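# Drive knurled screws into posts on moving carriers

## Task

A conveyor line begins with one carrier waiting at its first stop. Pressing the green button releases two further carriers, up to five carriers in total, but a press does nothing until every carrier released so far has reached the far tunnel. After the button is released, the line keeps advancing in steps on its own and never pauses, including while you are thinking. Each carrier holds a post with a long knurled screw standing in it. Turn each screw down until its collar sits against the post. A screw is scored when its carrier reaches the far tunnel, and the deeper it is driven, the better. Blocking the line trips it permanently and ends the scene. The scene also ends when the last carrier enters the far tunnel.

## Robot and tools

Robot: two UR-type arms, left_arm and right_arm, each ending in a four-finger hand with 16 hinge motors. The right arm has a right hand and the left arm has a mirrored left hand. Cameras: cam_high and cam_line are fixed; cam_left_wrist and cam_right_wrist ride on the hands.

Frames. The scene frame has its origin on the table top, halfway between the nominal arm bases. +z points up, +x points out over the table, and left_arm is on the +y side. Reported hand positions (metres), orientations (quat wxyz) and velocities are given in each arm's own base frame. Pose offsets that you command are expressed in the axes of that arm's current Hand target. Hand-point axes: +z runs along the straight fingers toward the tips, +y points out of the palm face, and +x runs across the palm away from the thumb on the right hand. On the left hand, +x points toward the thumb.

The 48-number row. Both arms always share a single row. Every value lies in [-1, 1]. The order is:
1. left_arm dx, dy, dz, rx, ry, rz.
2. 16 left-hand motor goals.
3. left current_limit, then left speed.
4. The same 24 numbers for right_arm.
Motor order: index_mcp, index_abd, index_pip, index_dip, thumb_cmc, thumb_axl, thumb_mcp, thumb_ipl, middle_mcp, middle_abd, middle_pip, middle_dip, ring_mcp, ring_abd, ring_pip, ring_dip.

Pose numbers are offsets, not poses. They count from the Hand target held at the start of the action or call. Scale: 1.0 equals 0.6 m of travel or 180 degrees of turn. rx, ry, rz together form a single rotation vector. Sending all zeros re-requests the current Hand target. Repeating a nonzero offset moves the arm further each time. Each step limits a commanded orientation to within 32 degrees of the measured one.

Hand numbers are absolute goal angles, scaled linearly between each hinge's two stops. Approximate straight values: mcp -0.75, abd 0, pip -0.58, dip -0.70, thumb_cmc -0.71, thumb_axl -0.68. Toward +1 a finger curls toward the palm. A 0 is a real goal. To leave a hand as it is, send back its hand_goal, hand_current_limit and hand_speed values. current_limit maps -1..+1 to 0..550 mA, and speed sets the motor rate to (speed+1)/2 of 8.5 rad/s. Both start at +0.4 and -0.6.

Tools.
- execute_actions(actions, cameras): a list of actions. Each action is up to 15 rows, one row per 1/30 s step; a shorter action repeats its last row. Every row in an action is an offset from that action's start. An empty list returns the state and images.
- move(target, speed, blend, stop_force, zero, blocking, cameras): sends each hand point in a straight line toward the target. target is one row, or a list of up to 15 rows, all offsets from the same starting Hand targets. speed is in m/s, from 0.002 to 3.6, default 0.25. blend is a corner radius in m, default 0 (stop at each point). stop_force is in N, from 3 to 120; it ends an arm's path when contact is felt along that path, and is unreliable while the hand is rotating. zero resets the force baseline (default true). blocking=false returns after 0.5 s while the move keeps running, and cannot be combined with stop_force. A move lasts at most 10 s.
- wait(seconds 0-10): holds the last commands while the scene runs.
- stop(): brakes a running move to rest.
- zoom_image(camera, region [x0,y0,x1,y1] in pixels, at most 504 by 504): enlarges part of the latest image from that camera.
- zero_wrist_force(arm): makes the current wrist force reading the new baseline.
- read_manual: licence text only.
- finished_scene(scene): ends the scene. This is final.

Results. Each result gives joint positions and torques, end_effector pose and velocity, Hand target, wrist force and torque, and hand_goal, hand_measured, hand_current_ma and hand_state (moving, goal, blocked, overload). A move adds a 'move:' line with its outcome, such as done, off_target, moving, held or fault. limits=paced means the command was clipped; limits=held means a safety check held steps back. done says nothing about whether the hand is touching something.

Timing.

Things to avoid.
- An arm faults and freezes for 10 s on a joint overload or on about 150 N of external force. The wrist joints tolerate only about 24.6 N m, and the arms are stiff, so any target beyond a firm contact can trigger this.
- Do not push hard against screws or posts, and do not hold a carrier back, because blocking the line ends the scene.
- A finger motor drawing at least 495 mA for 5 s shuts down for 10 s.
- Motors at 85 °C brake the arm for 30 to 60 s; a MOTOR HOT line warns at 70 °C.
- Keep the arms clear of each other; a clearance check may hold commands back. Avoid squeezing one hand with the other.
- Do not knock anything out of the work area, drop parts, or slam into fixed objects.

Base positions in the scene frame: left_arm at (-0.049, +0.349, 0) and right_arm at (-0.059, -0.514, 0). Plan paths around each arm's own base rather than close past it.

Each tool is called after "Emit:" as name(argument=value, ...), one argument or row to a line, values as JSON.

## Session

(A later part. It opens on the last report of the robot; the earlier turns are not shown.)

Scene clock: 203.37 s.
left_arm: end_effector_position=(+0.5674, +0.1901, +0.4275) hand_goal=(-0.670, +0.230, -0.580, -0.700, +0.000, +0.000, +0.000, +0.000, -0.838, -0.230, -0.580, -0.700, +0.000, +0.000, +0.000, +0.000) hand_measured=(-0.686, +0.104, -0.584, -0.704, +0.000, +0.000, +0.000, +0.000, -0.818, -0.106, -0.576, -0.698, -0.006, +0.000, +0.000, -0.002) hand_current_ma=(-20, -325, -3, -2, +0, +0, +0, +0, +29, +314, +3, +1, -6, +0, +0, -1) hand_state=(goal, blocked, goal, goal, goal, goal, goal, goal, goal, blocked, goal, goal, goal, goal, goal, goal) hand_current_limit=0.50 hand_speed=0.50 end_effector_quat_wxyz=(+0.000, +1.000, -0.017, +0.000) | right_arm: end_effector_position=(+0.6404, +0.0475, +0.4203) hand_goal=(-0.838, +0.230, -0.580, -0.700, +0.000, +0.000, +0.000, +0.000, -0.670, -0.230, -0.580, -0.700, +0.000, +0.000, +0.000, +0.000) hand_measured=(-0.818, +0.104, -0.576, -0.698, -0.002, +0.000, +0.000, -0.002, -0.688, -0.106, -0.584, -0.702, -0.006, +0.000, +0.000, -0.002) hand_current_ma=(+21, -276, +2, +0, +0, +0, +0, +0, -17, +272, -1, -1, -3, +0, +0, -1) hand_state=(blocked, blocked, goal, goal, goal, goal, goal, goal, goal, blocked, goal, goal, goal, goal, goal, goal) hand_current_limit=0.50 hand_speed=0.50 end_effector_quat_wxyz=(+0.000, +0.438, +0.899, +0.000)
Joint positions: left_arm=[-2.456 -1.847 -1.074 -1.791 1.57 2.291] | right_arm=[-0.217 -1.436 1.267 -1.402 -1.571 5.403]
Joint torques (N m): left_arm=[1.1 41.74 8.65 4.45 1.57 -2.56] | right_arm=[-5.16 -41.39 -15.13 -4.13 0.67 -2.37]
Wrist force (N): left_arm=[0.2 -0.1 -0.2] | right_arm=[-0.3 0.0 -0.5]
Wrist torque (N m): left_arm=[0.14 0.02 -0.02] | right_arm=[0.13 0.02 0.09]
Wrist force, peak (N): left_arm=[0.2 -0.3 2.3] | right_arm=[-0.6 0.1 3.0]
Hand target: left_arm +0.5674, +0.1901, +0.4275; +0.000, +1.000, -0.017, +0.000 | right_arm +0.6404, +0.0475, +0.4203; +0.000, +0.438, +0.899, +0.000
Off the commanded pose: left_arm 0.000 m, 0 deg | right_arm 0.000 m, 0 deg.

Emit:
execute_actions(
  actions=[
    [[0,0,0,0,0,0,-0.67,0,-0.58,-0.7,0,0,0,0,-0.838,0,-0.58,-0.7,0,0,0,0,0.5,0.5,0,0,0,0,0,0,-0.838,0,-0.58,-0.7,0,0,0,0,-0.67,0,-0.58,-0.7,0,0,0,0,0.5,0.5],[0,0,0.0007,0,0,0,-0.77,0,-0.58,-0.7,0,0,0,0,-0.738,0,-0.58,-0.7,0,0,0,0,0.5,0.5,0,0,0.0005,0,0,0,-0.738,0,-0.58,-0.7,0,0,0,0,-0.77,0,-0.58,-0.7,0,0,0,0,0.5,0.5],[0,0,0.0007,0,0,0,-0.77,0,-0.58,-0.7,0,0,0,0,-0.738,0,-0.58,-0.7,0,0,0,0,0.5,0.5,0,0,0.0005,0,0,0,-0.738,0,-0.58,-0.7,0,0,0,0,-0.77,0,-0.58,-0.7,0,0,0,0,0.5,0.5],[0,0,0.0007,0,0,0,-0.77,0.23,-0.58,-0.7,0,0,0,0,-0.738,-0.23,-0.58,-0.7,0,0,0,0,0.5,0.5,0,0,0.0005,0,0,0,-0.738,0.23,-0.58,-0.7,0,0,0,0,-0.77,-0.23,-0.58,-0.7,0,0,0,0,0.5,0.5],[0,0,0.0007,0,0,0,-0.77,0.23,-0.58,-0.7,0,0,0,0,-0.738,-0.23,-0.58,-0.7,0,0,0,0,0.5,0.5,0,0,0.0005,0,0,0,-0.738,0.23,-0.58,-0.7,0,0,0,0,-0.77,-0.23,-0.58,-0.7,0,0,0,0,0.5,0.5],[0,0,0.0007,0,0,0,-0.67,0.23,-0.58,-0.7,0,0,0,0,-0.838,-0.23,-0.58,-0.7,0,0,0,0,0.5,0.5,0,0,0.0005,0,0,0,-0.838,0.23,-0.58,-0.7,0,0,0,0,-0.67,-0.23,-0.58,-0.7,0,0,0,0,0.5,0.5]],
    [[0,0,0,0,0,0,-0.67,0,-0.58,-0.7,0,0,0,0,-0.838,0,-0.58,-0.7,0,0,0,0,0.5,0.5,0,0,0,0,0,0,-0.838,0,-0.58,-0.7,0,0,0,0,-0.67,0,-0.58,-0.7,0,0,0,0,0.5,0.5],[0,0,0.0007,0,0,0,-0.77,0,-0.58,-0.7,0,0,0,0,-0.738,0,-0.58,-0.7,0,0,0,0,0.5,0.5,0,0,0.0005,0,0,0,-0.738,0,-0.58,-0.7,0,0,0,0,-0.77,0,-0.58,-0.7,0,0,0,0,0.5,0.5],[0,0,0.0007,0,0,0,-0.77,0,-0.58,-0.7,0,0,0,0,-0.738,0,-0.58,-0.7,0,0,0,0,0.5,0.5,0,0,0.0005,0,0,0,-0.738,0,-0.58,-0.7,0,0,0,0,-0.77,0,-0.58,-0.7,0,0,0,0,0.5,0.5],[0,0,0.0007,0,0,0,-0.77,0.23,-0.58,-0.7,0,0,0,0,-0.738,-0.23,-0.58,-0.7,0,0,0,0,0.5,0.5,0,0,0.0005,0,0,0,-0.738,0.23,-0.58,-0.7,0,0,0,0,-0.77,-0.23,-0.58,-0.7,0,0,0,0,0.5,0.5],[0,0,0.0007,0,0,0,-0.77,0.23,-0.58,-0.7,0,0,0,0,-0.738,-0.23,-0.58,-0.7,0,0,0,0,0.5,0.5,0,0,0.0005,0,0,0,-0.738,0.23,-0.58,-0.7,0,0,0,0,-0.77,-0.23,-0.58,-0.7,0,0,0,0,0.5,0.5],[0,0,0.0007,0,0,0,-0.67,0.23,-0.58,-0.7,0,0,0,0,-0.838,-0.23,-0.58,-0.7,0,0,0,0,0.5,0.5,0,0,0.0005,0,0,0,-0.838,0.23,-0.58,-0.7,0,0,0,0,-0.67,-0.23,-0.58,-0.7,0,0,0,0,0.5,0.5]],
    [[0,0,0,0,0,0,-0.67,0,-0.58,-0.7,0,0,0,0,-0.838,0,-0.58,-0.7,0,0,0,0,0.5,0.5,0,0,0,0,0,0,-0.838,0,-0.58,-0.7,0,0,0,0,-0.67,0,-0.58,-0.7,0,0,0,0,0.5,0.5],[0,0,0.0007,0,0,0,-0.77,0,-0.58,-0.7,0,0,0,0,-0.738,0,-0.58,-0.7,0,0,0,0,0.5,0.5,0,0,0.0005,0,0,0,-0.738,0,-0.58,-0.7,0,0,0,0,-0.77,0,-0.58,-0.7,0,0,0,0,0.5,0.5],[0,0,0.0007,0,0,0,-0.77,0,-0.58,-0.7,0,0,0,0,-0.738,0,-0.58,-0.7,0,0,0,0,0.5,0.5,0,0,0.0005,0,0,0,-0.738,0,-0.58,-0.7,0,0,0,0,-0.77,0,-0.58,-0.7,0,0,0,0,0.5,0.5],[0,0,0.0007,0,0,0,-0.77,0.23,-0.58,-0.7,0,0,0,0,-0.738,-0.23,-0.58,-0.7,0,0,0,0,0.5,0.5,0,0,0.0005,0,0,0,-0.738,0.23,-0.58,-0.7,0,0,0,0,-0.77,-0.23,-0.58,-0.7,0,0,0,0,0.5,0.5],[0,0,0.0007,0,0,0,-0.77,0.23,-0.58,-0.7,0,0,0,0,-0.738,-0.23,-0.58,-0.7,0,0,0,0,0.5,0.5,0,0,0.0005,0,0,0,-0.738,0.23,-0.58,-0.7,0,0,0,0,-0.77,-0.23,-0.58,-0.7,0,0,0,0,0.5,0.5],[0,0,0.0007,0,0,0,-0.67,0.23,-0.58,-0.7,0,0,0,0,-0.838,-0.23,-0.58,-0.7,0,0,0,0,0.5,0.5,0,0,0.0005,0,0,0,-0.838,0.23,-0.58,-0.7,0,0,0,0,-0.67,-0.23,-0.58,-0.7,0,0,0,0,0.5,0.5]],
    [[0,0,0,0,0,0,-0.67,0,-0.58,-0.7,0,0,0,0,-0.838,0,-0.58,-0.7,0,0,0,0,0.5,0.5,0,0,0,0,0,0,-0.838,0,-0.58,-0.7,0,0,0,0,-0.67,0,-0.58,-0.7,0,0,0,0,0.5,0.5],[0,0,0.0007,0,0,0,-0.77,0,-0.58,-0.7,0,0,0,0,-0.738,0,-0.58,-0.7,0,0,0,0,0.5,0.5,0,0,0,0,0,0,-0.738,0,-0.58,-0.7,0,0,0,0,-0.77,0,-0.58,-0.7,0,0,0,0,0.5,0.5],[0,0,0.0007,0,0,0,-0.77,0,-0.58,-0.7,0,0,0,0,-0.738,0,-0.58,-0.7,0,0,0,0,0.5,0.5,0,0,0,0,0,0,-0.738,0,-0.58,-0.7,0,0,0,0,-0.77,0,-0.58,-0.7,0,0,0,0,0.5,0.5],[0,0,0.0007,0,0,0,-0.77,0.23,-0.58,-0.7,0,0,0,0,-0.738,-0.23,-0.58,-0.7,0,0,0,0,0.5,0.5,0,0,0,0,0,0,-0.738,0.23,-0.58,-0.7,0,0,0,0,-0.77,-0.23,-0.58,-0.7,0,0,0,0,0.5,0.5],[0,0,0.0007,0,0,0,-0.77,0.23,-0.58,-0.7,0,0,0,0,-0.738,-0.23,-0.58,-0.7,0,0,0,0,0.5,0.5,0,0,0,0,0,0,-0.738,0.23,-0.58,-0.7,0,0,0,0,-0.77,-0.23,-0.58,-0.7,0,0,0,0,0.5,0.5],[0,0,0.0007,0,0,0,-0.67,0.23,-0.58,-0.7,0,0,0,0,-0.838,-0.23,-0.58,-0.7,0,0,0,0,0.5,0.5,0,0,0,0,0,0,-0.838,0.23,-0.58,-0.7,0,0,0,0,-0.67,-0.23,-0.58,-0.7,0,0,0,0,0.5,0.5]],
    [[0,0,0,0,0,0,-0.67,0,-0.58,-0.7,0,0,0,0,-0.838,0,-0.58,-0.7,0,0,0,0,0.5,0.5,0,0,0,0,0,0,-0.838,0,-0.58,-0.7,0,0,0,0,-0.67,0,-0.58,-0.7,0,0,0,0,0.5,0.5],[0,0,0.0007,0,0,0,-0.77,0,-0.58,-0.7,0,0,0,0,-0.738,0,-0.58,-0.7,0,0,0,0,0.5,0.5,0,0,0,0,0,0,-0.738,0,-0.58,-0.7,0,0,0,0,-0.77,0,-0.58,-0.7,0,0,0,0,0.5,0.5],[0,0,0.0007,0,0,0,-0.77,0,-0.58,-0.7,0,0,0,0,-0.738,0,-0.58,-0.7,0,0,0,0,0.5,0.5,0,0,0,0,0,0,-0.738,0,-0.58,-0.7,0,0,0,0,-0.77,0,-0.58,-0.7,0,0,0,0,0.5,0.5],[0,0,0.0007,0,0,0,-0.77,0.23,-0.58,-0.7,0,0,0,0,-0.738,-0.23,-0.58,-0.7,0,0,0,0,0.5,0.5,0,0,0,0,0,0,-0.738,0.23,-0.58,-0.7,0,0,0,0,-0.77,-0.23,-0.58,-0.7,0,0,0,0,0.5,0.5],[0,0,0.0007,0,0,0,-0.77,0.23,-0.58,-0.7,0,0,0,0,-0.738,-0.23,-0.58,-0.7,0,0,0,0,0.5,0.5,0,0,0,0,0,0,-0.738,0.23,-0.58,-0.7,0,0,0,0,-0.77,-0.23,-0.58,-0.7,0,0,0,0,0.5,0.5],[0,0,0.0007,0,0,0,-0.67,0.23,-0.58,-0.7,0,0,0,0,-0.838,-0.23,-0.58,-0.7,0,0,0,0,0.5,0.5,0,0,0,0,0,0,-0.838,0.23,-0.58,-0.7,0,0,0,0,-0.67,-0.23,-0.58,-0.7,0,0,0,0,0.5,0.5]],
    [[0,0,0,0,0,0,-0.67,0,-0.58,-0.7,0,0,0,0,-0.838,0,-0.58,-0.7,0,0,0,0,0.5,0.5,0,0,0,0,0,0,-0.838,0,-0.58,-0.7,0,0,0,0,-0.67,0,-0.58,-0.7,0,0,0,0,0.5,0.5],[0,0,0.0007,0,0,0,-0.77,0,-0.58,-0.7,0,0,0,0,-0.738,0,-0.58,-0.7,0,0,0,0,0.5,0.5,0,0,0,0,0,0,-0.738,0,-0.58,-0.7,0,0,0,0,-0.77,0,-0.58,-0.7,0,0,0,0,0.5,0.5],[0,0,0.0007,0,0,0,-0.77,0,-0.58,-0.7,0,0,0,0,-0.738,0,-0.58,-0.7,0,0,0,0,0.5,0.5,0,0,0,0,0,0,-0.738,0,-0.58,-0.7,0,0,0,0,-0.77,0,-0.58,-0.7,0,0,0,0,0.5,0.5],[0,0,0.0007,0,0,0,-0.77,0.23,-0.58,-0.7,0,0,0,0,-0.738,-0.23,-0.58,-0.7,0,0,0,0,0.5,0.5,0,0,0,0,0,0,-0.738,0.23,-0.58,-0.7,0,0,0,0,-0.77,-0.23,-0.58,-0.7,0,0,0,0,0.5,0.5],[0,0,0.0007,0,0,0,-0.77,0.23,-0.58,-0.7,0,0,0,0,-0.738,-0.23,-0.58,-0.7,0,0,0,0,0.5,0.5,0,0,0,0,0,0,-0.738,0.23,-0.58,-0.7,0,0,0,0,-0.77,-0.23,-0.58,-0.7,0,0,0,0,0.5,0.5],[0,0,0.0007,0,0,0,-0.67,0.23,-0.58,-0.7,0,0,0,0,-0.838,-0.23,-0.58,-0.7,0,0,0,0,0.5,0.5,0,0,0,0,0,0,-0.838,0.23,-0.58,-0.7,0,0,0,0,-0.67,-0.23,-0.58,-0.7,0,0,0,0,0.5,0.5]],
  ],
)

Scene clock: 209.50 s.
left_arm: end_effector_position=(+0.5674, +0.1901, +0.4250) hand_goal=(-0.670, +0.230, -0.580, -0.700, +0.000, +0.000, +0.000, +0.000, -0.838, -0.230, -0.580, -0.700, +0.000, +0.000, +0.000, +0.000) hand_measured=(-0.686, +0.104, -0.586, -0.704, +0.000, +0.000, +0.000, +0.000, -0.818, -0.106, -0.576, -0.698, -0.006, +0.000, +0.000, -0.002) hand_current_ma=(-20, -327, -4, -2, +0, +0, +0, +0, +29, +313, +3, +1, -6, +0, +0, -1) hand_state=(goal, blocked, goal, goal, goal, goal, goal, goal, goal, blocked, goal, goal, goal, goal, goal, goal) hand_current_limit=0.50 hand_speed=0.50 end_effector_quat_wxyz=(+0.000, +1.000, -0.017, +0.000) | right_arm: end_effector_position=(+0.6404, +0.0475, +0.4194) hand_goal=(-0.838, +0.230, -0.580, -0.700, +0.000, +0.000, +0.000, +0.000, -0.670, -0.230, -0.580, -0.700, +0.000, +0.000, +0.000, +0.000) hand_measured=(-0.756, +0.084, -0.556, -0.690, -0.002, +0.000, +0.000, -0.002, -0.750, -0.084, -0.600, -0.712, -0.006, +0.000, +0.000, -0.002) hand_current_ma=(+194, -348, +25, +7, +0, +0, +0, +0, -185, +350, -19, -9, -3, +0, +0, -1) hand_state=(blocked, blocked, blocked, goal, goal, goal, goal, goal, blocked, blocked, blocked, goal, goal, goal, goal, goal) hand_current_limit=0.50 hand_speed=0.50 end_effector_quat_wxyz=(+0.000, +0.438, +0.899, +0.000)
Joint positions: left_arm=[-2.456 -1.846 -1.083 -1.784 1.57 2.291] | right_arm=[-0.217 -1.437 1.27 -1.405 -1.571 5.403]
Joint torques (N m): left_arm=[-10.9 42.23 7.93 4.45 -1.54 -2.57] | right_arm=[-1.42 -39.08 -26.65 -3.95 -0.55 -1.88]
Wrist force (N): left_arm=[0.1 0.0 0.1] | right_arm=[0.0 -0.2 2.1]
Wrist torque (N m): left_arm=[0.13 0.03 -0.03] | right_arm=[-0.08 -0.02 0.10]
Wrist force, peak (N): left_arm=[0.1 -0.3 2.4] | right_arm=[-0.2 0.0 2.7]
Hand target: left_arm +0.5674, +0.1901, +0.4250; +0.000, +1.000, -0.017, +0.000 | right_arm +0.6404, +0.0475, +0.4194; +0.000, +0.438, +0.899, +0.000
Off the commanded pose: left_arm 0.000 m, 0 deg | right_arm 0.000 m, 0 deg.

Emit:
execute_actions(
  actions=[
    [[0,0,0,0,0,0,-0.67,0,-0.58,-0.7,0,0,0,0,-0.838,0,-0.58,-0.7,0,0,0,0,0.5,0.5,0,0,0,0,0,0,-0.8,-0.05,-0.58,-0.7,0,0,0,0,-0.708,0.05,-0.58,-0.7,0,0,0,0,0.5,0.5],[0,0,0.0007,0,0,0,-0.77,0,-0.58,-0.7,0,0,0,0,-0.738,0,-0.58,-0.7,0,0,0,0,0.5,0.5,0,0,0,0,0,0,-0.758,-0.1,-0.58,-0.7,0,0,0,0,-0.75,0.1,-0.58,-0.7,0,0,0,0,0.5,0.5],[0,0,0.0007,0,0,0,-0.77,0,-0.58,-0.7,0,0,0,0,-0.738,0,-0.58,-0.7,0,0,0,0,0.5,0.5,0,0,0,0,0,0,-0.758,-0.1,-0.58,-0.7,0,0,0,0,-0.75,0.1,-0.58,-0.7,0,0,0,0,0.5,0.5],[0,0,0.0007,0,0,0,-0.77,0.23,-0.58,-0.7,0,0,0,0,-0.738,-0.23,-0.58,-0.7,0,0,0,0,0.5,0.5,0,0,0,0,0,0,-0.758,-0.1,-0.58,-0.7,0,0,0,0,-0.75,0.1,-0.58,-0.7,0,0,0,0,0.5,0.5],[0,0,0.0007,0,0,0,-0.77,0.23,-0.58,-0.7,0,0,0,0,-0.738,-0.23,-0.58,-0.7,0,0,0,0,0.5,0.5,0,0,0,0,0,0,-0.758,-0.1,-0.58,-0.7,0,0,0,0,-0.75,0.1,-0.58,-0.7,0,0,0,0,0.5,0.5],[0,0,0.0007,0,0,0,-0.67,0.23,-0.58,-0.7,0,0,0,0,-0.838,-0.23,-0.58,-0.7,0,0,0,0,0.5,0.5,0,0,0,0,0,0,-0.758,-0.1,-0.58,-0.7,0,0,0,0,-0.75,0.1,-0.58,-0.7,0,0,0,0,0.5,0.5]],
    [[0,0,0,0,0,0,-0.67,0,-0.58,-0.7,0,0,0,0,-0.838,0,-0.58,-0.7,0,0,0,0,0.5,0.5,0,0,0,0,0,0,-0.758,-0.1,-0.58,-0.7,0,0,0,0,-0.75,0.1,-0.58,-0.7,0,0,0,0,0.5,0.5],[0,0,0.0007,0,0,0,-0.77,0,-0.58,-0.7,0,0,0,0,-0.738,0,-0.58,-0.7,0,0,0,0,0.5,0.5,0,0,0,0,0,0,-0.758,-0.1,-0.58,-0.7,0,0,0,0,-0.75,0.1,-0.58,-0.7,0,0,0,0,0.5,0.5],[0,0,0.0007,0,0,0,-0.77,0,-0.58,-0.7,0,0,0,0,-0.738,0,-0.58,-0.7,0,0,0,0,0.5,0.5,0,0,0,0,0,0,-0.758,-0.1,-0.58,-0.7,0,0,0,0,-0.75,0.1,-0.58,-0.7,0,0,0,0,0.5,0.5],[0,0,0.0007,0,0,0,-0.77,0.23,-0.58,-0.7,0,0,0,0,-0.738,-0.23,-0.58,-0.7,0,0,0,0,0.5,0.5,0,0,0,0,0,0,-0.758,-0.1,-0.58,-0.7,0,0,0,0,-0.75,0.1,-0.58,-0.7,0,0,0,0,0.5,0.5],[0,0,0.0007,0,0,0,-0.77,0.23,-0.58,-0.7,0,0,0,0,-0.738,-0.23,-0.58,-0.7,0,0,0,0,0.5,0.5,0,0,0,0,0,0,-0.758,-0.1,-0.58,-0.7,0,0,0,0,-0.75,0.1,-0.58,-0.7,0,0,0,0,0.5,0.5],[0,0,0.0007,0,0,0,-0.67,0.23,-0.58,-0.7,0,0,0,0,-0.838,-0.23,-0.58,-0.7,0,0,0,0,0.5,0.5,0,0,0,0,0,0,-0.758,-0.1,-0.58,-0.7,0,0,0,0,-0.75,0.1,-0.58,-0.7,0,0,0,0,0.5,0.5]],
    [[0,0,0,0,0,0,-0.67,0,-0.58,-0.7,0,0,0,0,-0.838,0,-0.58,-0.7,0,0,0,0,0.5,0.5,0,0,0,0,0,0,-0.758,-0.1,-0.58,-0.7,0,0,0,0,-0.75,0.1,-0.58,-0.7,0,0,0,0,0.5,0.5],[0,0,0.0007,0,0,0,-0.77,0,-0.58,-0.7,0,0,0,0,-0.738,0,-0.58,-0.7,0,0,0,0,0.5,0.5,0,0,0,0,0,0,-0.758,-0.1,-0.58,-0.7,0,0,0,0,-0.75,0.1,-0.58,-0.7,0,0,0,0,0.5,0.5],[0,0,0.0007,0,0,0,-0.77,0,-0.58,-0.7,0,0,0,0,-0.738,0,-0.58,-0.7,0,0,0,0,0.5,0.5,0,0,0,0,0,0,-0.758,-0.1,-0.58,-0.7,0,0,0,0,-0.75,0.1,-0.58,-0.7,0,0,0,0,0.5,0.5],[0,0,0.0007,0,0,0,-0.77,0.23,-0.58,-0.7,0,0,0,0,-0.738,-0.23,-0.58,-0.7,0,0,0,0,0.5,0.5,0,0,0,0,0,0,-0.758,-0.1,-0.58,-0.7,0,0,0,0,-0.75,0.1,-0.58,-0.7,0,0,0,0,0.5,0.5],[0,0,0.0007,0,0,0,-0.77,0.23,-0.58,-0.7,0,0,0,0,-0.738,-0.23,-0.58,-0.7,0,0,0,0,0.5,0.5,0,0,0,0,0,0,-0.758,-0.1,-0.58,-0.7,0,0,0,0,-0.75,0.1,-0.58,-0.7,0,0,0,0,0.5,0.5],[0,0,0.0007,0,0,0,-0.67,0.23,-0.58,-0.7,0,0,0,0,-0.838,-0.23,-0.58,-0.7,0,0,0,0,0.5,0.5,0,0,0,0,0,0,-0.758,-0.1,-0.58,-0.7,0,0,0,0,-0.75,0.1,-0.58,-0.7,0,0,0,0,0.5,0.5]],
    [[0,0,0,0,0,0,-0.67,0,-0.58,-0.7,0,0,0,0,-0.838,0,-0.58,-0.7,0,0,0,0,0.5,0.5,0,0,0,0,0,0,-0.758,-0.1,-0.58,-0.7,0,0,0,0,-0.75,0.1,-0.58,-0.7,0,0,0,0,0.5,0.5],[0,0,0.0007,0,0,0,-0.77,0,-0.58,-0.7,0,0,0,0,-0.738,0,-0.58,-0.7,0,0,0,0,0.5,0.5,0,0,0,0,0,0,-0.758,-0.1,-0.58,-0.7,0,0,0,0,-0.75,0.1,-0.58,-0.7,0,0,0,0,0.5,0.5],[0,0,0.0007,0,0,0,-0.77,0,-0.58,-0.7,0,0,0,0,-0.738,0,-0.58,-0.7,0,0,0,0,0.5,0.5,0,0,0,0,0,0,-0.758,-0.1,-0.58,-0.7,0,0,0,0,-0.75,0.1,-0.58,-0.7,0,0,0,0,0.5,0.5],[0,0,0.0007,0,0,0,-0.77,0.23,-0.58,-0.7,0,0,0,0,-0.738,-0.23,-0.58,-0.7,0,0,0,0,0.5,0.5,0,0,0,0,0,0,-0.758,-0.1,-0.58,-0.7,0,0,0,0,-0.75,0.1,-0.58,-0.7,0,0,0,0,0.5,0.5],[0,0,0.0007,0,0,0,-0.77,0.23,-0.58,-0.7,0,0,0,0,-0.738,-0.23,-0.58,-0.7,0,0,0,0,0.5,0.5,0,0,0,0,0,0,-0.758,-0.1,-0.58,-0.7,0,0,0,0,-0.75,0.1,-0.58,-0.7,0,0,0,0,0.5,0.5],[0,0,0.0007,0,0,0,-0.67,0.23,-0.58,-0.7,0,0,0,0,-0.838,-0.23,-0.58,-0.7,0,0,0,0,0.5,0.5,0,0,0,0,0,0,-0.758,-0.1,-0.58,-0.7,0,0,0,0,-0.75,0.1,-0.58,-0.7,0,0,0,0,0.5,0.5]],
    [[0,0,0,0,0,0,-0.67,0,-0.58,-0.7,0,0,0,0,-0.838,0,-0.58,-0.7,0,0,0,0,0.5,0.5,0,0,0,0,0,0,-0.758,-0.1,-0.58,-0.7,0,0,0,0,-0.75,0.1,-0.58,-0.7,0,0,0,0,0.5,0.5],[0,0,0.0007,0,0,0,-0.77,0,-0.58,-0.7,0,0,0,0,-0.738,0,-0.58,-0.7,0,0,0,0,0.5,0.5,0,0,0,0,0,0,-0.758,-0.1,-0.58,-0.7,0,0,0,0,-0.75,0.1,-0.58,-0.7,0,0,0,0,0.5,0.5],[0,0,0.0007,0,0,0,-0.77,0,-0.58,-0.7,0,0,0,0,-0.738,0,-0.58,-0.7,0,0,0,0,0.5,0.5,0,0,0,0,0,0,-0.758,-0.1,-0.58,-0.7,0,0,0,0,-0.75,0.1,-0.58,-0.7,0,0,0,0,0.5,0.5],[0,0,0.0007,0,0,0,-0.77,0.23,-0.58,-0.7,0,0,0,0,-0.738,-0.23,-0.58,-0.7,0,0,0,0,0.5,0.5,0,0,0,0,0,0,-0.758,-0.1,-0.58,-0.7,0,0,0,0,-0.75,0.1,-0.58,-0.7,0,0,0,0,0.5,0.5],[0,0,0.0007,0,0,0,-0.77,0.23,-0.58,-0.7,0,0,0,0,-0.738,-0.23,-0.58,-0.7,0,0,0,0,0.5,0.5,0,0,0,0,0,0,-0.758,-0.1,-0.58,-0.7,0,0,0,0,-0.75,0.1,-0.58,-0.7,0,0,0,0,0.5,0.5],[0,0,0.0007,0,0,0,-0.67,0.23,-0.58,-0.7,0,0,0,0,-0.838,-0.23,-0.58,-0.7,0,0,0,0,0.5,0.5,0,0,0,0,0,0,-0.758,-0.1,-0.58,-0.7,0,0,0,0,-0.75,0.1,-0.58,-0.7,0,0,0,0,0.5,0.5]],
    [[0,0,0,0,0,0,-0.67,0,-0.58,-0.7,0,0,0,0,-0.838,0,-0.58,-0.7,0,0,0,0,0.5,0.5,0,0,0,0,0,0,-0.758,-0.1,-0.58,-0.7,0,0,0,0,-0.75,0.1,-0.58,-0.7,0,0,0,0,0.5,0.5],[0,0,0.0007,0,0,0,-0.77,0,-0.58,-0.7,0,0,0,0,-0.738,0,-0.58,-0.7,0,0,0,0,0.5,0.5,0,0,0,0,0,0,-0.758,-0.1,-0.58,-0.7,0,0,0,0,-0.75,0.1,-0.58,-0.7,0,0,0,0,0.5,0.5],[0,0,0.0007,0,0,0,-0.77,0,-0.58,-0.7,0,0,0,0,-0.738,0,-0.58,-0.7,0,0,0,0,0.5,0.5,0,0,0,0,0,0,-0.758,-0.1,-0.58,-0.7,0,0,0,0,-0.75,0.1,-0.58,-0.7,0,0,0,0,0.5,0.5],[0,0,0.0007,0,0,0,-0.77,0.23,-0.58,-0.7,0,0,0,0,-0.738,-0.23,-0.58,-0.7,0,0,0,0,0.5,0.5,0,0,0,0,0,0,-0.758,-0.1,-0.58,-0.7,0,0,0,0,-0.75,0.1,-0.58,-0.7,0,0,0,0,0.5,0.5],[0,0,0.0007,0,0,0,-0.77,0.23,-0.58,-0.7,0,0,0,0,-0.738,-0.23,-0.58,-0.7,0,0,0,0,0.5,0.5,0,0,0,0,0,0,-0.758,-0.1,-0.58,-0.7,0,0,0,0,-0.75,0.1,-0.58,-0.7,0,0,0,0,0.5,0.5],[0,0,0.0007,0,0,0,-0.67,0.23,-0.58,-0.7,0,0,0,0,-0.838,-0.23,-0.58,-0.7,0,0,0,0,0.5,0.5,0,0,0,0,0,0,-0.758,-0.1,-0.58,-0.7,0,0,0,0,-0.75,0.1,-0.58,-0.7,0,0,0,0,0.5,0.5]],
    [[0,0,0,0,0,0,-0.67,0,-0.58,-0.7,0,0,0,0,-0.838,0,-0.58,-0.7,0,0,0,0,0.5,0.5,0,0,0,0,0,0,-0.758,-0.1,-0.58,-0.7,0,0,0,0,-0.75,0.1,-0.58,-0.7,0,0,0,0,0.5,0.5],[0,0,0.0007,0,0,0,-0.77,0,-0.58,-0.7,0,0,0,0,-0.738,0,-0.58,-0.7,0,0,0,0,0.5,0.5,0,0,0,0,0,0,-0.758,-0.1,-0.58,-0.7,0,0,0,0,-0.75,0.1,-0.58,-0.7,0,0,0,0,0.5,0.5],[0,0,0.0007,0,0,0,-0.77,0,-0.58,-0.7,0,0,0,0,-0.738,0,-0.58,-0.7,0,0,0,0,0.5,0.5,0,0,0,0,0,0,-0.758,-0.1,-0.58,-0.7,0,0,0,0,-0.75,0.1,-0.58,-0.7,0,0,0,0,0.5,0.5],[0,0,0.0007,0,0,0,-0.77,0.23,-0.58,-0.7,0,0,0,0,-0.738,-0.23,-0.58,-0.7,0,0,0,0,0.5,0.5,0,0,0,0,0,0,-0.758,-0.1,-0.58,-0.7,0,0,0,0,-0.75,0.1,-0.58,-0.7,0,0,0,0,0.5,0.5],[0,0,0.0007,0,0,0,-0.77,0.23,-0.58,-0.7,0,0,0,0,-0.738,-0.23,-0.58,-0.7,0,0,0,0,0.5,0.5,0,0,0,0,0,0,-0.758,-0.1,-0.58,-0.7,0,0,0,0,-0.75,0.1,-0.58,-0.7,0,0,0,0,0.5,0.5],[0,0,0.0007,0,0,0,-0.67,0.23,-0.58,-0.7,0,0,0,0,-0.838,-0.23,-0.58,-0.7,0,0,0,0,0.5,0.5,0,0,0,0,0,0,-0.758,-0.1,-0.58,-0.7,0,0,0,0,-0.75,0.1,-0.58,-0.7,0,0,0,0,0.5,0.5]],
    [[0,0,0,0,0,0,-0.67,0,-0.58,-0.7,0,0,0,0,-0.838,0,-0.58,-0.7,0,0,0,0,0.5,0.5,0,0,0,0,0,0,-0.758,-0.1,-0.58,-0.7,0,0,0,0,-0.75,0.1,-0.58,-0.7,0,0,0,0,0.5,0.5],[0,0,0.0007,0,0,0,-0.77,0,-0.58,-0.7,0,0,0,0,-0.738,0,-0.58,-0.7,0,0,0,0,0.5,0.5,0,0,0,0,0,0,-0.758,-0.1,-0.58,-0.7,0,0,0,0,-0.75,0.1,-0.58,-0.7,0,0,0,0,0.5,0.5],[0,0,0.0007,0,0,0,-0.77,0,-0.58,-0.7,0,0,0,0,-0.738,0,-0.58,-0.7,0,0,0,0,0.5,0.5,0,0,0,0,0,0,-0.758,-0.1,-0.58,-0.7,0,0,0,0,-0.75,0.1,-0.58,-0.7,0,0,0,0,0.5,0.5],[0,0,0.0007,0,0,0,-0.77,0.23,-0.58,-0.7,0,0,0,0,-0.738,-0.23,-0.58,-0.7,0,0,0,0,0.5,0.5,0,0,0,0,0,0,-0.758,-0.1,-0.58,-0.7,0,0,0,0,-0.75,0.1,-0.58,-0.7,0,0,0,0,0.5,0.5],[0,0,0.0007,0,0,0,-0.77,0.23,-0.58,-0.7,0,0,0,0,-0.738,-0.23,-0.58,-0.7,0,0,0,0,0.5,0.5,0,0,0,0,0,0,-0.758,-0.1,-0.58,-0.7,0,0,0,0,-0.75,0.1,-0.58,-0.7,0,0,0,0,0.5,0.5],[0,0,0.0007,0,0,0,-0.67,0.23,-0.58,-0.7,0,0,0,0,-0.838,-0.23,-0.58,-0.7,0,0,0,0,0.5,0.5,0,0,0,0,0,0,-0.758,-0.1,-0.58,-0.7,0,0,0,0,-0.75,0.1,-0.58,-0.7,0,0,0,0,0.5,0.5]],
    [[0,0,0,0,0,0,-0.67,0,-0.58,-0.7,0,0,0,0,-0.838,0,-0.58,-0.7,0,0,0,0,0.5,0.5,0,0,0,0,0,0,-0.758,-0.1,-0.58,-0.7,0,0,0,0,-0.75,0.1,-0.58,-0.7,0,0,0,0,0.5,0.5],[0,0,0.0007,0,0,0,-0.77,0,-0.58,-0.7,0,0,0,0,-0.738,0,-0.58,-0.7,0,0,0,0,0.5,0.5,0,0,0,0,0,0,-0.758,-0.1,-0.58,-0.7,0,0,0,0,-0.75,0.1,-0.58,-0.7,0,0,0,0,0.5,0.5],[0,0,0.0007,0,0,0,-0.77,0,-0.58,-0.7,0,0,0,0,-0.738,0,-0.58,-0.7,0,0,0,0,0.5,0.5,0,0,0,0,0,0,-0.758,-0.1,-0.58,-0.7,0,0,0,0,-0.75,0.1,-0.58,-0.7,0,0,0,0,0.5,0.5],[0,0,0.0007,0,0,0,-0.77,0.23,-0.58,-0.7,0,0,0,0,-0.738,-0.23,-0.58,-0.7,0,0,0,0,0.5,0.5,0,0,0,0,0,0,-0.758,-0.1,-0.58,-0.7,0,0,0,0,-0.75,0.1,-0.58,-0.7,0,0,0,0,0.5,0.5],[0,0,0.0007,0,0,0,-0.77,0.23,-0.58,-0.7,0,0,0,0,-0.738,-0.23,-0.58,-0.7,0,0,0,0,0.5,0.5,0,0,0,0,0,0,-0.758,-0.1,-0.58,-0.7,0,0,0,0,-0.75,0.1,-0.58,-0.7,0,0,0,0,0.5,0.5],[0,0,0.0007,0,0,0,-0.67,0.23,-0.58,-0.7,0,0,0,0,-0.838,-0.23,-0.58,-0.7,0,0,0,0,0.5,0.5,0,0,0,0,0,0,-0.758,-0.1,-0.58,-0.7,0,0,0,0,-0.75,0.1,-0.58,-0.7,0,0,0,0,0.5,0.5]],
  ],
)

Scene clock: 218.63 s.
left_arm: end_effector_position=(+0.5674, +0.1901, +0.4212) hand_goal=(-0.670, +0.230, -0.580, -0.700, +0.000, +0.000, +0.000, +0.000, -0.838, -0.230, -0.580, -0.700, +0.000, +0.000, +0.000, +0.000) hand_measured=(-0.686, +0.102, -0.586, -0.704, +0.000, +0.000, +0.000, +0.000, -0.818, -0.108, -0.576, -0.698, -0.006, +0.000, +0.000, -0.002) hand_current_ma=(-21, -329, -4, -2, +0, +0, +0, +0, +28, +310, +3, +1, -6, +0, +0, -1) hand_state=(goal, blocked, goal, goal, goal, goal, goal, goal, goal, blocked, goal, goal, goal, goal, goal, goal) hand_current_limit=0.50 hand_speed=0.50 end_effector_quat_wxyz=(+0.000, +1.000, -0.017, +0.000) | right_arm: end_effector_position=(+0.6404, +0.0475, +0.4194) hand_goal=(-0.758, -0.100, -0.580, -0.700, +0.000, +0.000, +0.000, +0.000, -0.750, +0.100, -0.580, -0.700, +0.000, +0.000, +0.000, +0.000) hand_measured=(-0.754, -0.098, -0.576, -0.698, -0.002, +0.000, +0.000, -0.002, -0.750, +0.098, -0.582, -0.704, -0.006, +0.000, +0.000, -0.002) hand_current_ma=(+1, +0, +1, +1, +0, +0, +0, +0, +0, +0, -1, -1, -3, +0, +0, -1) hand_state=(goal, goal, goal, goal, goal, goal, goal, goal, goal, goal, goal, goal, goal, goal, goal, goal) hand_current_limit=0.50 hand_speed=0.50 end_effector_quat_wxyz=(+0.000, +0.438, +0.899, +0.000)
Joint positions: left_arm=[-2.456 -1.844 -1.095 -1.773 1.57 2.291] | right_arm=[-0.217 -1.437 1.27 -1.405 -1.571 5.403]
Joint torques (N m): left_arm=[-10.96 42.9 8.86 4.61 -1.6 -2.37] | right_arm=[2.55 -26.84 -28.22 -3.15 -0.23 -1.33]
Wrist force (N): left_arm=[0.1 -0.4 -0.3] | right_arm=[0.1 -0.1 -0.3]
Wrist torque (N m): left_arm=[0.10 0.03 -0.02] | right_arm=[0.11 -0.03 0.12]
Wrist force, peak (N): left_arm=[0.4 -0.4 2.5] | right_arm=[0.3 0.1 2.6]
Hand target: left_arm +0.5674, +0.1901, +0.4212; +0.000, +1.000, -0.017, +0.000 | right_arm +0.6404, +0.0475, +0.4194; +0.000, +0.438, +0.899, +0.000
Off the commanded pose: left_arm 0.000 m, 0 deg | right_arm 0.000 m, 0 deg.

Emit:
execute_actions(
  actions=[
    [[0,0,0,0,0,0,-0.67,0,-0.58,-0.7,0,0,0,0,-0.838,0,-0.58,-0.7,0,0,0,0,0.5,0.5,0,0,0,0,0,0,-0.758,-0.1,-0.58,-0.7,0,0,0,0,-0.75,0.1,-0.58,-0.7,0,0,0,0,0.5,0.5],[0,0,0.0007,0,0,0,-0.77,0,-0.58,-0.7,0,0,0,0,-0.738,0,-0.58,-0.7,0,0,0,0,0.5,0.5,0,0,0,0,0,0,-0.758,-0.1,-0.58,-0.7,0,0,0,0,-0.75,0.1,-0.58,-0.7,0,0,0,0,0.5,0.5],[0,0,0.0007,0,0,0,-0.77,0,-0.58,-0.7,0,0,0,0,-0.738,0,-0.58,-0.7,0,0,0,0,0.5,0.5,0,0,0,0,0,0,-0.758,-0.1,-0.58,-0.7,0,0,0,0,-0.75,0.1,-0.58,-0.7,0,0,0,0,0.5,0.5],[0,0,0.0007,0,0,0,-0.77,0.23,-0.58,-0.7,0,0,0,0,-0.738,-0.23,-0.58,-0.7,0,0,0,0,0.5,0.5,0,0,0,0,0,0,-0.758,-0.1,-0.58,-0.7,0,0,0,0,-0.75,0.1,-0.58,-0.7,0,0,0,0,0.5,0.5],[0,0,0.0007,0,0,0,-0.77,0.23,-0.58,-0.7,0,0,0,0,-0.738,-0.23,-0.58,-0.7,0,0,0,0,0.5,0.5,0,0,0,0,0,0,-0.758,-0.1,-0.58,-0.7,0,0,0,0,-0.75,0.1,-0.58,-0.7,0,0,0,0,0.5,0.5],[0,0,0.0007,0,0,0,-0.67,0.23,-0.58,-0.7,0,0,0,0,-0.838,-0.23,-0.58,-0.7,0,0,0,0,0.5,0.5,0,0,0,0,0,0,-0.758,-0.1,-0.58,-0.7,0,0,0,0,-0.75,0.1,-0.58,-0.7,0,0,0,0,0.5,0.5]],
    [[0,0,0,0,0,0,-0.67,0,-0.58,-0.7,0,0,0,0,-0.838,0,-0.58,-0.7,0,0,0,0,0.5,0.5,0,0,0,0,0,0,-0.758,-0.1,-0.58,-0.7,0,0,0,0,-0.75,0.1,-0.58,-0.7,0,0,0,0,0.5,0.5],[0,0,0.0007,0,0,0,-0.77,0,-0.58,-0.7,0,0,0,0,-0.738,0,-0.58,-0.7,0,0,0,0,0.5,0.5,0,0,0,0,0,0,-0.758,-0.1,-0.58,-0.7,0,0,0,0,-0.75,0.1,-0.58,-0.7,0,0,0,0,0.5,0.5],[0,0,0.0007,0,0,0,-0.77,0,-0.58,-0.7,0,0,0,0,-0.738,0,-0.58,-0.7,0,0,0,0,0.5,0.5,0,0,0,0,0,0,-0.758,-0.1,-0.58,-0.7,0,0,0,0,-0.75,0.1,-0.58,-0.7,0,0,0,0,0.5,0.5],[0,0,0.0007,0,0,0,-0.77,0.23,-0.58,-0.7,0,0,0,0,-0.738,-0.23,-0.58,-0.7,0,0,0,0,0.5,0.5,0,0,0,0,0,0,-0.758,-0.1,-0.58,-0.7,0,0,0,0,-0.75,0.1,-0.58,-0.7,0,0,0,0,0.5,0.5],[0,0,0.0007,0,0,0,-0.77,0.23,-0.58,-0.7,0,0,0,0,-0.738,-0.23,-0.58,-0.7,0,0,0,0,0.5,0.5,0,0,0,0,0,0,-0.758,-0.1,-0.58,-0.7,0,0,0,0,-0.75,0.1,-0.58,-0.7,0,0,0,0,0.5,0.5],[0,0,0.0007,0,0,0,-0.67,0.23,-0.58,-0.7,0,0,0,0,-0.838,-0.23,-0.58,-0.7,0,0,0,0,0.5,0.5,0,0,0,0,0,0,-0.758,-0.1,-0.58,-0.7,0,0,0,0,-0.75,0.1,-0.58,-0.7,0,0,0,0,0.5,0.5]],
    [[0,0,0,0,0,0,-0.67,0,-0.58,-0.7,0,0,0,0,-0.838,0,-0.58,-0.7,0,0,0,0,0.5,0.5,0,0,0,0,0,0,-0.758,-0.1,-0.58,-0.7,0,0,0,0,-0.75,0.1,-0.58,-0.7,0,0,0,0,0.5,0.5],[0,0,0.0007,0,0,0,-0.77,0,-0.58,-0.7,0,0,0,0,-0.738,0,-0.58,-0.7,0,0,0,0,0.5,0.5,0,0,0,0,0,0,-0.758,-0.1,-0.58,-0.7,0,0,0,0,-0.75,0.1,-0.58,-0.7,0,0,0,0,0.5,0.5],[0,0,0.0007,0,0,0,-0.77,0,-0.58,-0.7,0,0,0,0,-0.738,0,-0.58,-0.7,0,0,0,0,0.5,0.5,0,0,0,0,0,0,-0.758,-0.1,-0.58,-0.7,0,0,0,0,-0.75,0.1,-0.58,-0.7,0,0,0,0,0.5,0.5],[0,0,0.0007,0,0,0,-0.77,0.23,-0.58,-0.7,0,0,0,0,-0.738,-0.23,-0.58,-0.7,0,0,0,0,0.5,0.5,0,0,0,0,0,0,-0.758,-0.1,-0.58,-0.7,0,0,0,0,-0.75,0.1,-0.58,-0.7,0,0,0,0,0.5,0.5],[0,0,0.0007,0,0,0,-0.77,0.23,-0.58,-0.7,0,0,0,0,-0.738,-0.23,-0.58,-0.7,0,0,0,0,0.5,0.5,0,0,0,0,0,0,-0.758,-0.1,-0.58,-0.7,0,0,0,0,-0.75,0.1,-0.58,-0.7,0,0,0,0,0.5,0.5],[0,0,0.0007,0,0,0,-0.67,0.23,-0.58,-0.7,0,0,0,0,-0.838,-0.23,-0.58,-0.7,0,0,0,0,0.5,0.5,0,0,0,0,0,0,-0.758,-0.1,-0.58,-0.7,0,0,0,0,-0.75,0.1,-0.58,-0.7,0,0,0,0,0.5,0.5]],
    [[0,0,0,0,0,0,-0.67,0,-0.58,-0.7,0,0,0,0,-0.838,0,-0.58,-0.7,0,0,0,0,0.5,0.5,0,0,0,0,0,0,-0.758,-0.1,-0.58,-0.7,0,0,0,0,-0.75,0.1,-0.58,-0.7,0,0,0,0,0.5,0.5],[0,0,0.0007,0,0,0,-0.77,0,-0.58,-0.7,0,0,0,0,-0.738,0,-0.58,-0.7,0,0,0,0,0.5,0.5,0,0,0,0,0,0,-0.758,-0.1,-0.58,-0.7,0,0,0,0,-0.75,0.1,-0.58,-0.7,0,0,0,0,0.5,0.5],[0,0,0.0007,0,0,0,-0.77,0,-0.58,-0.7,0,0,0,0,-0.738,0,-0.58,-0.7,0,0,0,0,0.5,0.5,0,0,0,0,0,0,-0.758,-0.1,-0.58,-0.7,0,0,0,0,-0.75,0.1,-0.58,-0.7,0,0,0,0,0.5,0.5],[0,0,0.0007,0,0,0,-0.77,0.23,-0.58,-0.7,0,0,0,0,-0.738,-0.23,-0.58,-0.7,0,0,0,0,0.5,0.5,0,0,0,0,0,0,-0.758,-0.1,-0.58,-0.7,0,0,0,0,-0.75,0.1,-0.58,-0.7,0,0,0,0,0.5,0.5],[0,0,0.0007,0,0,0,-0.77,0.23,-0.58,-0.7,0,0,0,0,-0.738,-0.23,-0.58,-0.7,0,0,0,0,0.5,0.5,0,0,0,0,0,0,-0.758,-0.1,-0.58,-0.7,0,0,0,0,-0.75,0.1,-0.58,-0.7,0,0,0,0,0.5,0.5],[0,0,0.0007,0,0,0,-0.67,0.23,-0.58,-0.7,0,0,0,0,-0.838,-0.23,-0.58,-0.7,0,0,0,0,0.5,0.5,0,0,0,0,0,0,-0.758,-0.1,-0.58,-0.7,0,0,0,0,-0.75,0.1,-0.58,-0.7,0,0,0,0,0.5,0.5]],
    [[0,0,0,0,0,0,-0.67,0,-0.58,-0.7,0,0,0,0,-0.838,0,-0.58,-0.7,0,0,0,0,0.5,0.5,0,0,0,0,0,0,-0.758,-0.1,-0.58,-0.7,0,0,0,0,-0.75,0.1,-0.58,-0.7,0,0,0,0,0.5,0.5],[0,0,0.0007,0,0,0,-0.77,0,-0.58,-0.7,0,0,0,0,-0.738,0,-0.58,-0.7,0,0,0,0,0.5,0.5,0,0,0,0,0,0,-0.758,-0.1,-0.58,-0.7,0,0,0,0,-0.75,0.1,-0.58,-0.7,0,0,0,0,0.5,0.5],[0,0,0.0007,0,0,0,-0.77,0,-0.58,-0.7,0,0,0,0,-0.738,0,-0.58,-0.7,0,0,0,0,0.5,0.5,0,0,0,0,0,0,-0.758,-0.1,-0.58,-0.7,0,0,0,0,-0.75,0.1,-0.58,-0.7,0,0,0,0,0.5,0.5],[0,0,0.0007,0,0,0,-0.77,0.23,-0.58,-0.7,0,0,0,0,-0.738,-0.23,-0.58,-0.7,0,0,0,0,0.5,0.5,0,0,0,0,0,0,-0.758,-0.1,-0.58,-0.7,0,0,0,0,-0.75,0.1,-0.58,-0.7,0,0,0,0,0.5,0.5],[0,0,0.0007,0,0,0,-0.77,0.23,-0.58,-0.7,0,0,0,0,-0.738,-0.23,-0.58,-0.7,0,0,0,0,0.5,0.5,0,0,0,0,0,0,-0.758,-0.1,-0.58,-0.7,0,0,0,0,-0.75,0.1,-0.58,-0.7,0,0,0,0,0.5,0.5],[0,0,0.0007,0,0,0,-0.67,0.23,-0.58,-0.7,0,0,0,0,-0.838,-0.23,-0.58,-0.7,0,0,0,0,0.5,0.5,0,0,0,0,0,0,-0.758,-0.1,-0.58,-0.7,0,0,0,0,-0.75,0.1,-0.58,-0.7,0,0,0,0,0.5,0.5]],
    [[0,0,0,0,0,0,-0.67,0,-0.58,-0.7,0,0,0,0,-0.838,0,-0.58,-0.7,0,0,0,0,0.5,0.5,0,0,0,0,0,0,-0.758,-0.1,-0.58,-0.7,0,0,0,0,-0.75,0.1,-0.58,-0.7,0,0,0,0,0.5,0.5],[0,0,0.0007,0,0,0,-0.77,0,-0.58,-0.7,0,0,0,0,-0.738,0,-0.58,-0.7,0,0,0,0,0.5,0.5,0,0,0,0,0,0,-0.758,-0.1,-0.58,-0.7,0,0,0,0,-0.75,0.1,-0.58,-0.7,0,0,0,0,0.5,0.5],[0,0,0.0007,0,0,0,-0.77,0,-0.58,-0.7,0,0,0,0,-0.738,0,-0.58,-0.7,0,0,0,0,0.5,0.5,0,0,0,0,0,0,-0.758,-0.1,-0.58,-0.7,0,0,0,0,-0.75,0.1,-0.58,-0.7,0,0,0,0,0.5,0.5],[0,0,0.0007,0,0,0,-0.77,0.23,-0.58,-0.7,0,0,0,0,-0.738,-0.23,-0.58,-0.7,0,0,0,0,0.5,0.5,0,0,0,0,0,0,-0.758,-0.1,-0.58,-0.7,0,0,0,0,-0.75,0.1,-0.58,-0.7,0,0,0,0,0.5,0.5],[0,0,0.0007,0,0,0,-0.77,0.23,-0.58,-0.7,0,0,0,0,-0.738,-0.23,-0.58,-0.7,0,0,0,0,0.5,0.5,0,0,0,0,0,0,-0.758,-0.1,-0.58,-0.7,0,0,0,0,-0.75,0.1,-0.58,-0.7,0,0,0,0,0.5,0.5],[0,0,0.0007,0,0,0,-0.67,0.23,-0.58,-0.7,0,0,0,0,-0.838,-0.23,-0.58,-0.7,0,0,0,0,0.5,0.5,0,0,0,0,0,0,-0.758,-0.1,-0.58,-0.7,0,0,0,0,-0.75,0.1,-0.58,-0.7,0,0,0,0,0.5,0.5]],
    [[0,0,0,0,0,0,-0.67,0,-0.58,-0.7,0,0,0,0,-0.838,0,-0.58,-0.7,0,0,0,0,0.5,0.5,0,0,0,0,0,0,-0.758,-0.1,-0.58,-0.7,0,0,0,0,-0.75,0.1,-0.58,-0.7,0,0,0,0,0.5,0.5],[0,0,0.0007,0,0,0,-0.77,0,-0.58,-0.7,0,0,0,0,-0.738,0,-0.58,-0.7,0,0,0,0,0.5,0.5,0,0,0,0,0,0,-0.758,-0.1,-0.58,-0.7,0,0,0,0,-0.75,0.1,-0.58,-0.7,0,0,0,0,0.5,0.5],[0,0,0.0007,0,0,0,-0.77,0,-0.58,-0.7,0,0,0,0,-0.738,0,-0.58,-0.7,0,0,0,0,0.5,0.5,0,0,0,0,0,0,-0.758,-0.1,-0.58,-0.7,0,0,0,0,-0.75,0.1,-0.58,-0.7,0,0,0,0,0.5,0.5],[0,0,0.0007,0,0,0,-0.77,0.23,-0.58,-0.7,0,0,0,0,-0.738,-0.23,-0.58,-0.7,0,0,0,0,0.5,0.5,0,0,0,0,0,0,-0.758,-0.1,-0.58,-0.7,0,0,0,0,-0.75,0.1,-0.58,-0.7,0,0,0,0,0.5,0.5],[0,0,0.0007,0,0,0,-0.77,0.23,-0.58,-0.7,0,0,0,0,-0.738,-0.23,-0.58,-0.7,0,0,0,0,0.5,0.5,0,0,0,0,0,0,-0.758,-0.1,-0.58,-0.7,0,0,0,0,-0.75,0.1,-0.58,-0.7,0,0,0,0,0.5,0.5],[0,0,0.0007,0,0,0,-0.67,0.23,-0.58,-0.7,0,0,0,0,-0.838,-0.23,-0.58,-0.7,0,0,0,0,0.5,0.5,0,0,0,0,0,0,-0.758,-0.1,-0.58,-0.7,0,0,0,0,-0.75,0.1,-0.58,-0.7,0,0,0,0,0.5,0.5]],
    [[0,0,0,0,0,0,-0.67,0,-0.58,-0.7,0,0,0,0,-0.838,0,-0.58,-0.7,0,0,0,0,0.5,0.5,0,0,0,0,0,0,-0.758,-0.1,-0.58,-0.7,0,0,0,0,-0.75,0.1,-0.58,-0.7,0,0,0,0,0.5,0.5],[0,0,0.0007,0,0,0,-0.77,0,-0.58,-0.7,0,0,0,0,-0.738,0,-0.58,-0.7,0,0,0,0,0.5,0.5,0,0,0,0,0,0,-0.758,-0.1,-0.58,-0.7,0,0,0,0,-0.75,0.1,-0.58,-0.7,0,0,0,0,0.5,0.5],[0,0,0.0007,0,0,0,-0.77,0,-0.58,-0.7,0,0,0,0,-0.738,0,-0.58,-0.7,0,0,0,0,0.5,0.5,0,0,0,0,0,0,-0.758,-0.1,-0.58,-0.7,0,0,0,0,-0.75,0.1,-0.58,-0.7,0,0,0,0,0.5,0.5],[0,0,0.0007,0,0,0,-0.77,0.23,-0.58,-0.7,0,0,0,0,-0.738,-0.23,-0.58,-0.7,0,0,0,0,0.5,0.5,0,0,0,0,0,0,-0.758,-0.1,-0.58,-0.7,0,0,0,0,-0.75,0.1,-0.58,-0.7,0,0,0,0,0.5,0.5],[0,0,0.0007,0,0,0,-0.77,0.23,-0.58,-0.7,0,0,0,0,-0.738,-0.23,-0.58,-0.7,0,0,0,0,0.5,0.5,0,0,0,0,0,0,-0.758,-0.1,-0.58,-0.7,0,0,0,0,-0.75,0.1,-0.58,-0.7,0,0,0,0,0.5,0.5],[0,0,0.0007,0,0,0,-0.67,0.23,-0.58,-0.7,0,0,0,0,-0.838,-0.23,-0.58,-0.7,0,0,0,0,0.5,0.5,0,0,0,0,0,0,-0.758,-0.1,-0.58,-0.7,0,0,0,0,-0.75,0.1,-0.58,-0.7,0,0,0,0,0.5,0.5]],
    [[0,0,0,0,0,0,-0.67,0,-0.58,-0.7,0,0,0,0,-0.838,0,-0.58,-0.7,0,0,0,0,0.5,0.5,0,0,0,0,0,0,-0.758,-0.1,-0.58,-0.7,0,0,0,0,-0.75,0.1,-0.58,-0.7,0,0,0,0,0.5,0.5],[0,0,0.0007,0,0,0,-0.77,0,-0.58,-0.7,0,0,0,0,-0.738,0,-0.58,-0.7,0,0,0,0,0.5,0.5,0,0,0,0,0,0,-0.758,-0.1,-0.58,-0.7,0,0,0,0,-0.75,0.1,-0.58,-0.7,0,0,0,0,0.5,0.5],[0,0,0.0007,0,0,0,-0.77,0,-0.58,-0.7,0,0,0,0,-0.738,0,-0.58,-0.7,0,0,0,0,0.5,0.5,0,0,0,0,0,0,-0.758,-0.1,-0.58,-0.7,0,0,0,0,-0.75,0.1,-0.58,-0.7,0,0,0,0,0.5,0.5],[0,0,0.0007,0,0,0,-0.77,0.23,-0.58,-0.7,0,0,0,0,-0.738,-0.23,-0.58,-0.7,0,0,0,0,0.5,0.5,0,0,0,0,0,0,-0.758,-0.1,-0.58,-0.7,0,0,0,0,-0.75,0.1,-0.58,-0.7,0,0,0,0,0.5,0.5],[0,0,0.0007,0,0,0,-0.77,0.23,-0.58,-0.7,0,0,0,0,-0.738,-0.23,-0.58,-0.7,0,0,0,0,0.5,0.5,0,0,0,0,0,0,-0.758,-0.1,-0.58,-0.7,0,0,0,0,-0.75,0.1,-0.58,-0.7,0,0,0,0,0.5,0.5],[0,0,0.0007,0,0,0,-0.67,0.23,-0.58,-0.7,0,0,0,0,-0.838,-0.23,-0.58,-0.7,0,0,0,0,0.5,0.5,0,0,0,0,0,0,-0.758,-0.1,-0.58,-0.7,0,0,0,0,-0.75,0.1,-0.58,-0.7,0,0,0,0,0.5,0.5]],
    [[0,0,0,0,0,0,-0.67,-0.1,-0.58,-0.7,0,0,0,0,-0.838,0.1,-0.58,-0.7,0,0,0,0,0.5,0.5,0,0,0,0,0,0,-0.758,-0.1,-0.58,-0.7,0,0,0,0,-0.75,0.1,-0.58,-0.7,0,0,0,0,0.5,0.5]],
  ],
)

Emit:
move(
  target=[0,0,-0.1535,0,0,0,-0.75,-0.1,-0.58,-0.7,0,0,0,0,-0.758,0.1,-0.58,-0.7,0,0,0,0,0.5,0.5,0,0,-0.1413,0,0,0,-0.758,-0.1,-0.58,-0.7,0,0,0,0,-0.75,0.1,-0.58,-0.7,0,0,0,0,0.5,0.5],
  speed=0.2,
  cameras=["cam_line","cam_left_wrist","cam_right_wrist"],
)

Emit:
zoom_image(
  camera="cam_left_wrist",
  region=[290, 180, 370, 260],
)

Emit:
zoom_image(
  camera="cam_right_wrist",
  region=[246, 180, 326, 260],
)

Scene clock: 228.70 s.
left_arm: end_effector_position=(+0.5674, +0.1901, +0.4174) hand_goal=(-0.670, -0.100, -0.580, -0.700, +0.000, +0.000, +0.000, +0.000, -0.838, +0.100, -0.580, -0.700, +0.000, +0.000, +0.000, +0.000) hand_measured=(-0.672, -0.098, -0.582, -0.702, +0.000, +0.000, +0.000, +0.000, -0.830, +0.098, -0.576, -0.698, -0.006, +0.000, +0.000, -0.002) hand_current_ma=(-1, +0, -1, -2, +0, +0, +0, +0, +7, -1, +2, +1, -6, +0, +0, -1) hand_state=(goal, goal, goal, goal, goal, goal, goal, goal, goal, goal, goal, goal, goal, goal, goal, goal) hand_current_limit=0.50 hand_speed=0.50 end_effector_quat_wxyz=(+0.000, +1.000, -0.017, +0.000) | right_arm: end_effector_position=(+0.6404, +0.0475, +0.4194) hand_goal=(-0.758, -0.100, -0.580, -0.700, +0.000, +0.000, +0.000, +0.000, -0.750, +0.100, -0.580, -0.700, +0.000, +0.000, +0.000, +0.000) hand_measured=(-0.754, -0.098, -0.576, -0.698, -0.002, +0.000, +0.000, -0.002, -0.750, +0.098, -0.582, -0.704, -0.006, +0.000, +0.000, -0.002) hand_current_ma=(+1, +0, +1, +1, +0, +0, +0, +0, +0, +0, -1, -1, -3, +0, +0, -1) hand_state=(goal, goal, goal, goal, goal, goal, goal, goal, goal, goal, goal, goal, goal, goal, goal, goal) hand_current_limit=0.50 hand_speed=0.50 end_effector_quat_wxyz=(+0.000, +0.438, +0.899, +0.000)
Joint positions: left_arm=[-2.456 -1.842 -1.107 -1.763 1.57 2.291] | right_arm=[-0.217 -1.437 1.27 -1.405 -1.571 5.403]
Joint torques (N m): left_arm=[-11.05 42.23 9.55 4.48 0.24 -2.5] | right_arm=[2.75 -23.67 -27.64 -2.09 0.32 -0.49]
Wrist force (N): left_arm=[0.1 -0.1 -0.4] | right_arm=[-0.1 -0.1 -0.3]
Wrist torque (N m): left_arm=[0.16 0.00 -0.02] | right_arm=[0.11 -0.01 0.11]
Wrist force, peak (N): left_arm=[0.5 -0.5 2.4] | right_arm=[0.0 0.0 -0.7]
Hand target: left_arm +0.5674, +0.1901, +0.4174; +0.000, +1.000, -0.017, +0.000 | right_arm +0.6404, +0.0475, +0.4194; +0.000, +0.438, +0.899, +0.000
Off the commanded pose: left_arm 0.000 m, 0 deg | right_arm 0.000 m, 0 deg.

Scene clock: 229.93 s.
left_arm: end_effector_position=(+0.5674, +0.1901, +0.5095) hand_goal=(-0.750, -0.100, -0.580, -0.700, +0.000, +0.000, +0.000, +0.000, -0.758, +0.100, -0.580, -0.700, +0.000, +0.000, +0.000, +0.000) hand_measured=(-0.746, -0.098, -0.582, -0.702, +0.000, +0.000, +0.000, +0.000, -0.758, +0.098, -0.578, -0.698, -0.006, +0.000, +0.000, -0.002) hand_current_ma=(+3, +0, -1, -2, +0, +0, +0, +0, +0, -1, +1, +1, -6, +0, +0, -1) hand_state=(goal, goal, goal, goal, goal, goal, goal, goal, goal, goal, goal, goal, goal, goal, goal, goal) hand_current_limit=0.50 hand_speed=0.50 end_effector_quat_wxyz=(+0.000, +1.000, -0.017, +0.000) | right_arm: end_effector_position=(+0.6403, +0.0476, +0.5042) hand_goal=(-0.758, -0.100, -0.580, -0.700, +0.000, +0.000, +0.000, +0.000, -0.750, +0.100, -0.580, -0.700, +0.000, +0.000, +0.000, +0.000) hand_measured=(-0.754, -0.098, -0.576, -0.698, -0.002, +0.000, +0.000, -0.002, -0.750, +0.098, -0.582, -0.704, -0.006, +0.000, +0.000, -0.002) hand_current_ma=(+1, +0, +1, +1, +0, +0, +0, +0, +0, +0, -1, -1, -3, +0, +0, -1) hand_state=(goal, goal, goal, goal, goal, goal, goal, goal, goal, goal, goal, goal, goal, goal, goal, goal) hand_current_limit=0.50 hand_speed=0.50 end_effector_quat_wxyz=(+0.001, +0.438, +0.899, +0.000)
Joint positions: left_arm=[-2.456 -1.93 -0.738 -2.044 1.57 2.291] | right_arm=[-0.217 -1.374 0.97 -1.168 -1.571 5.403]
Joint torques (N m): left_arm=[-12.3 30.95 32.84 -0.48 2.91 2.59] | right_arm=[8.25 -23.05 -28.62 -0.63 -1.56 2.73]
Wrist force (N): left_arm=[0.2 -0.2 -0.1] | right_arm=[-0.1 -0.2 -0.1]
Wrist torque (N m): left_arm=[0.11 0.00 0.03] | right_arm=[0.07 -0.01 0.17]
Wrist force, peak (N): left_arm=[0.1 -0.2 -1.2] | right_arm=[-0.2 -0.1 -1.2]
Hand target: left_arm +0.5674, +0.1901, +0.5095; +0.000, +1.000, -0.017, +0.000 | right_arm +0.6403, +0.0476, +0.5042; +0.000, +0.438, +0.899, +0.000
Off the commanded pose: left_arm 0.000 m, 0 deg | right_arm 0.000 m, 0 deg.
move: done
camera_calibration:
cam_left_wrist: T_world_to_cam=[[-0.731857, 0.681449, -0.0034348, 0.260817], [0.433275, 0.469204, 0.769493, -0.774651], [0.525982, 0.561671, -0.638645, 0.0461666], [0, 0, 0, 1]] pos_world=[0.502235, 0.159806, 0.626469]
cam_right_wrist: T_world_to_cam=[[0.981991, -0.188837, -0.00591304, -0.58427], [-0.129408, -0.69509, 0.70718, -0.277745], [-0.137652, -0.693679, -0.707009, 0.597681], [0, 0, 0, 1]] pos_world=[0.620078, 0.111209, 0.615527]
Images, in order (width x height): cam_line 896x504, cam_left_wrist 616x616, cam_right_wrist 616x616.

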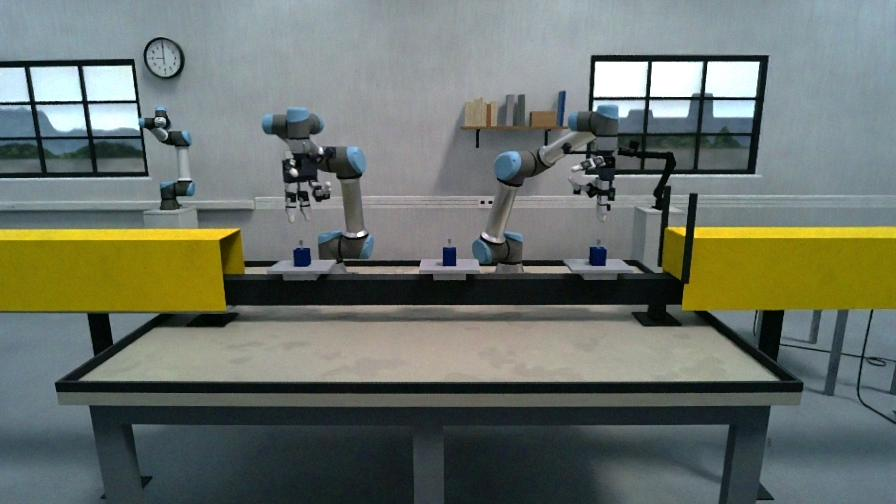

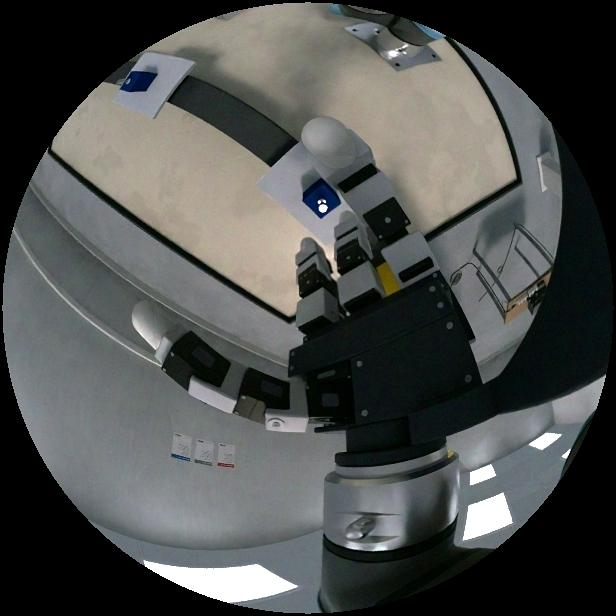

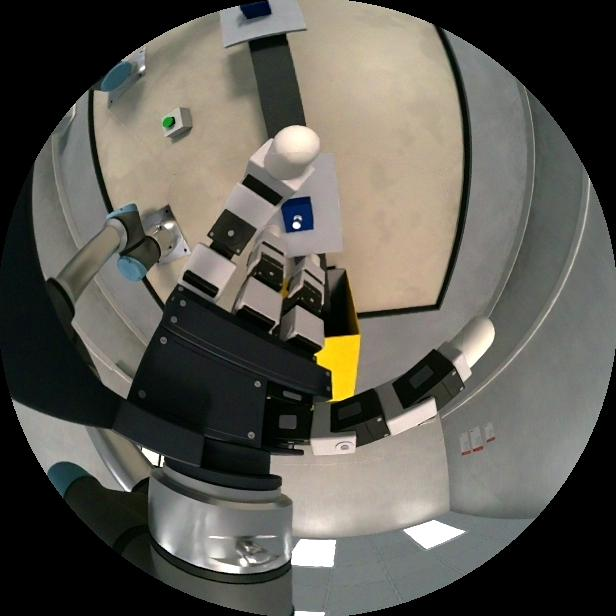

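Scaled by 6.300 from the camera's 616x616 image, which has a finer 880x880 frame.

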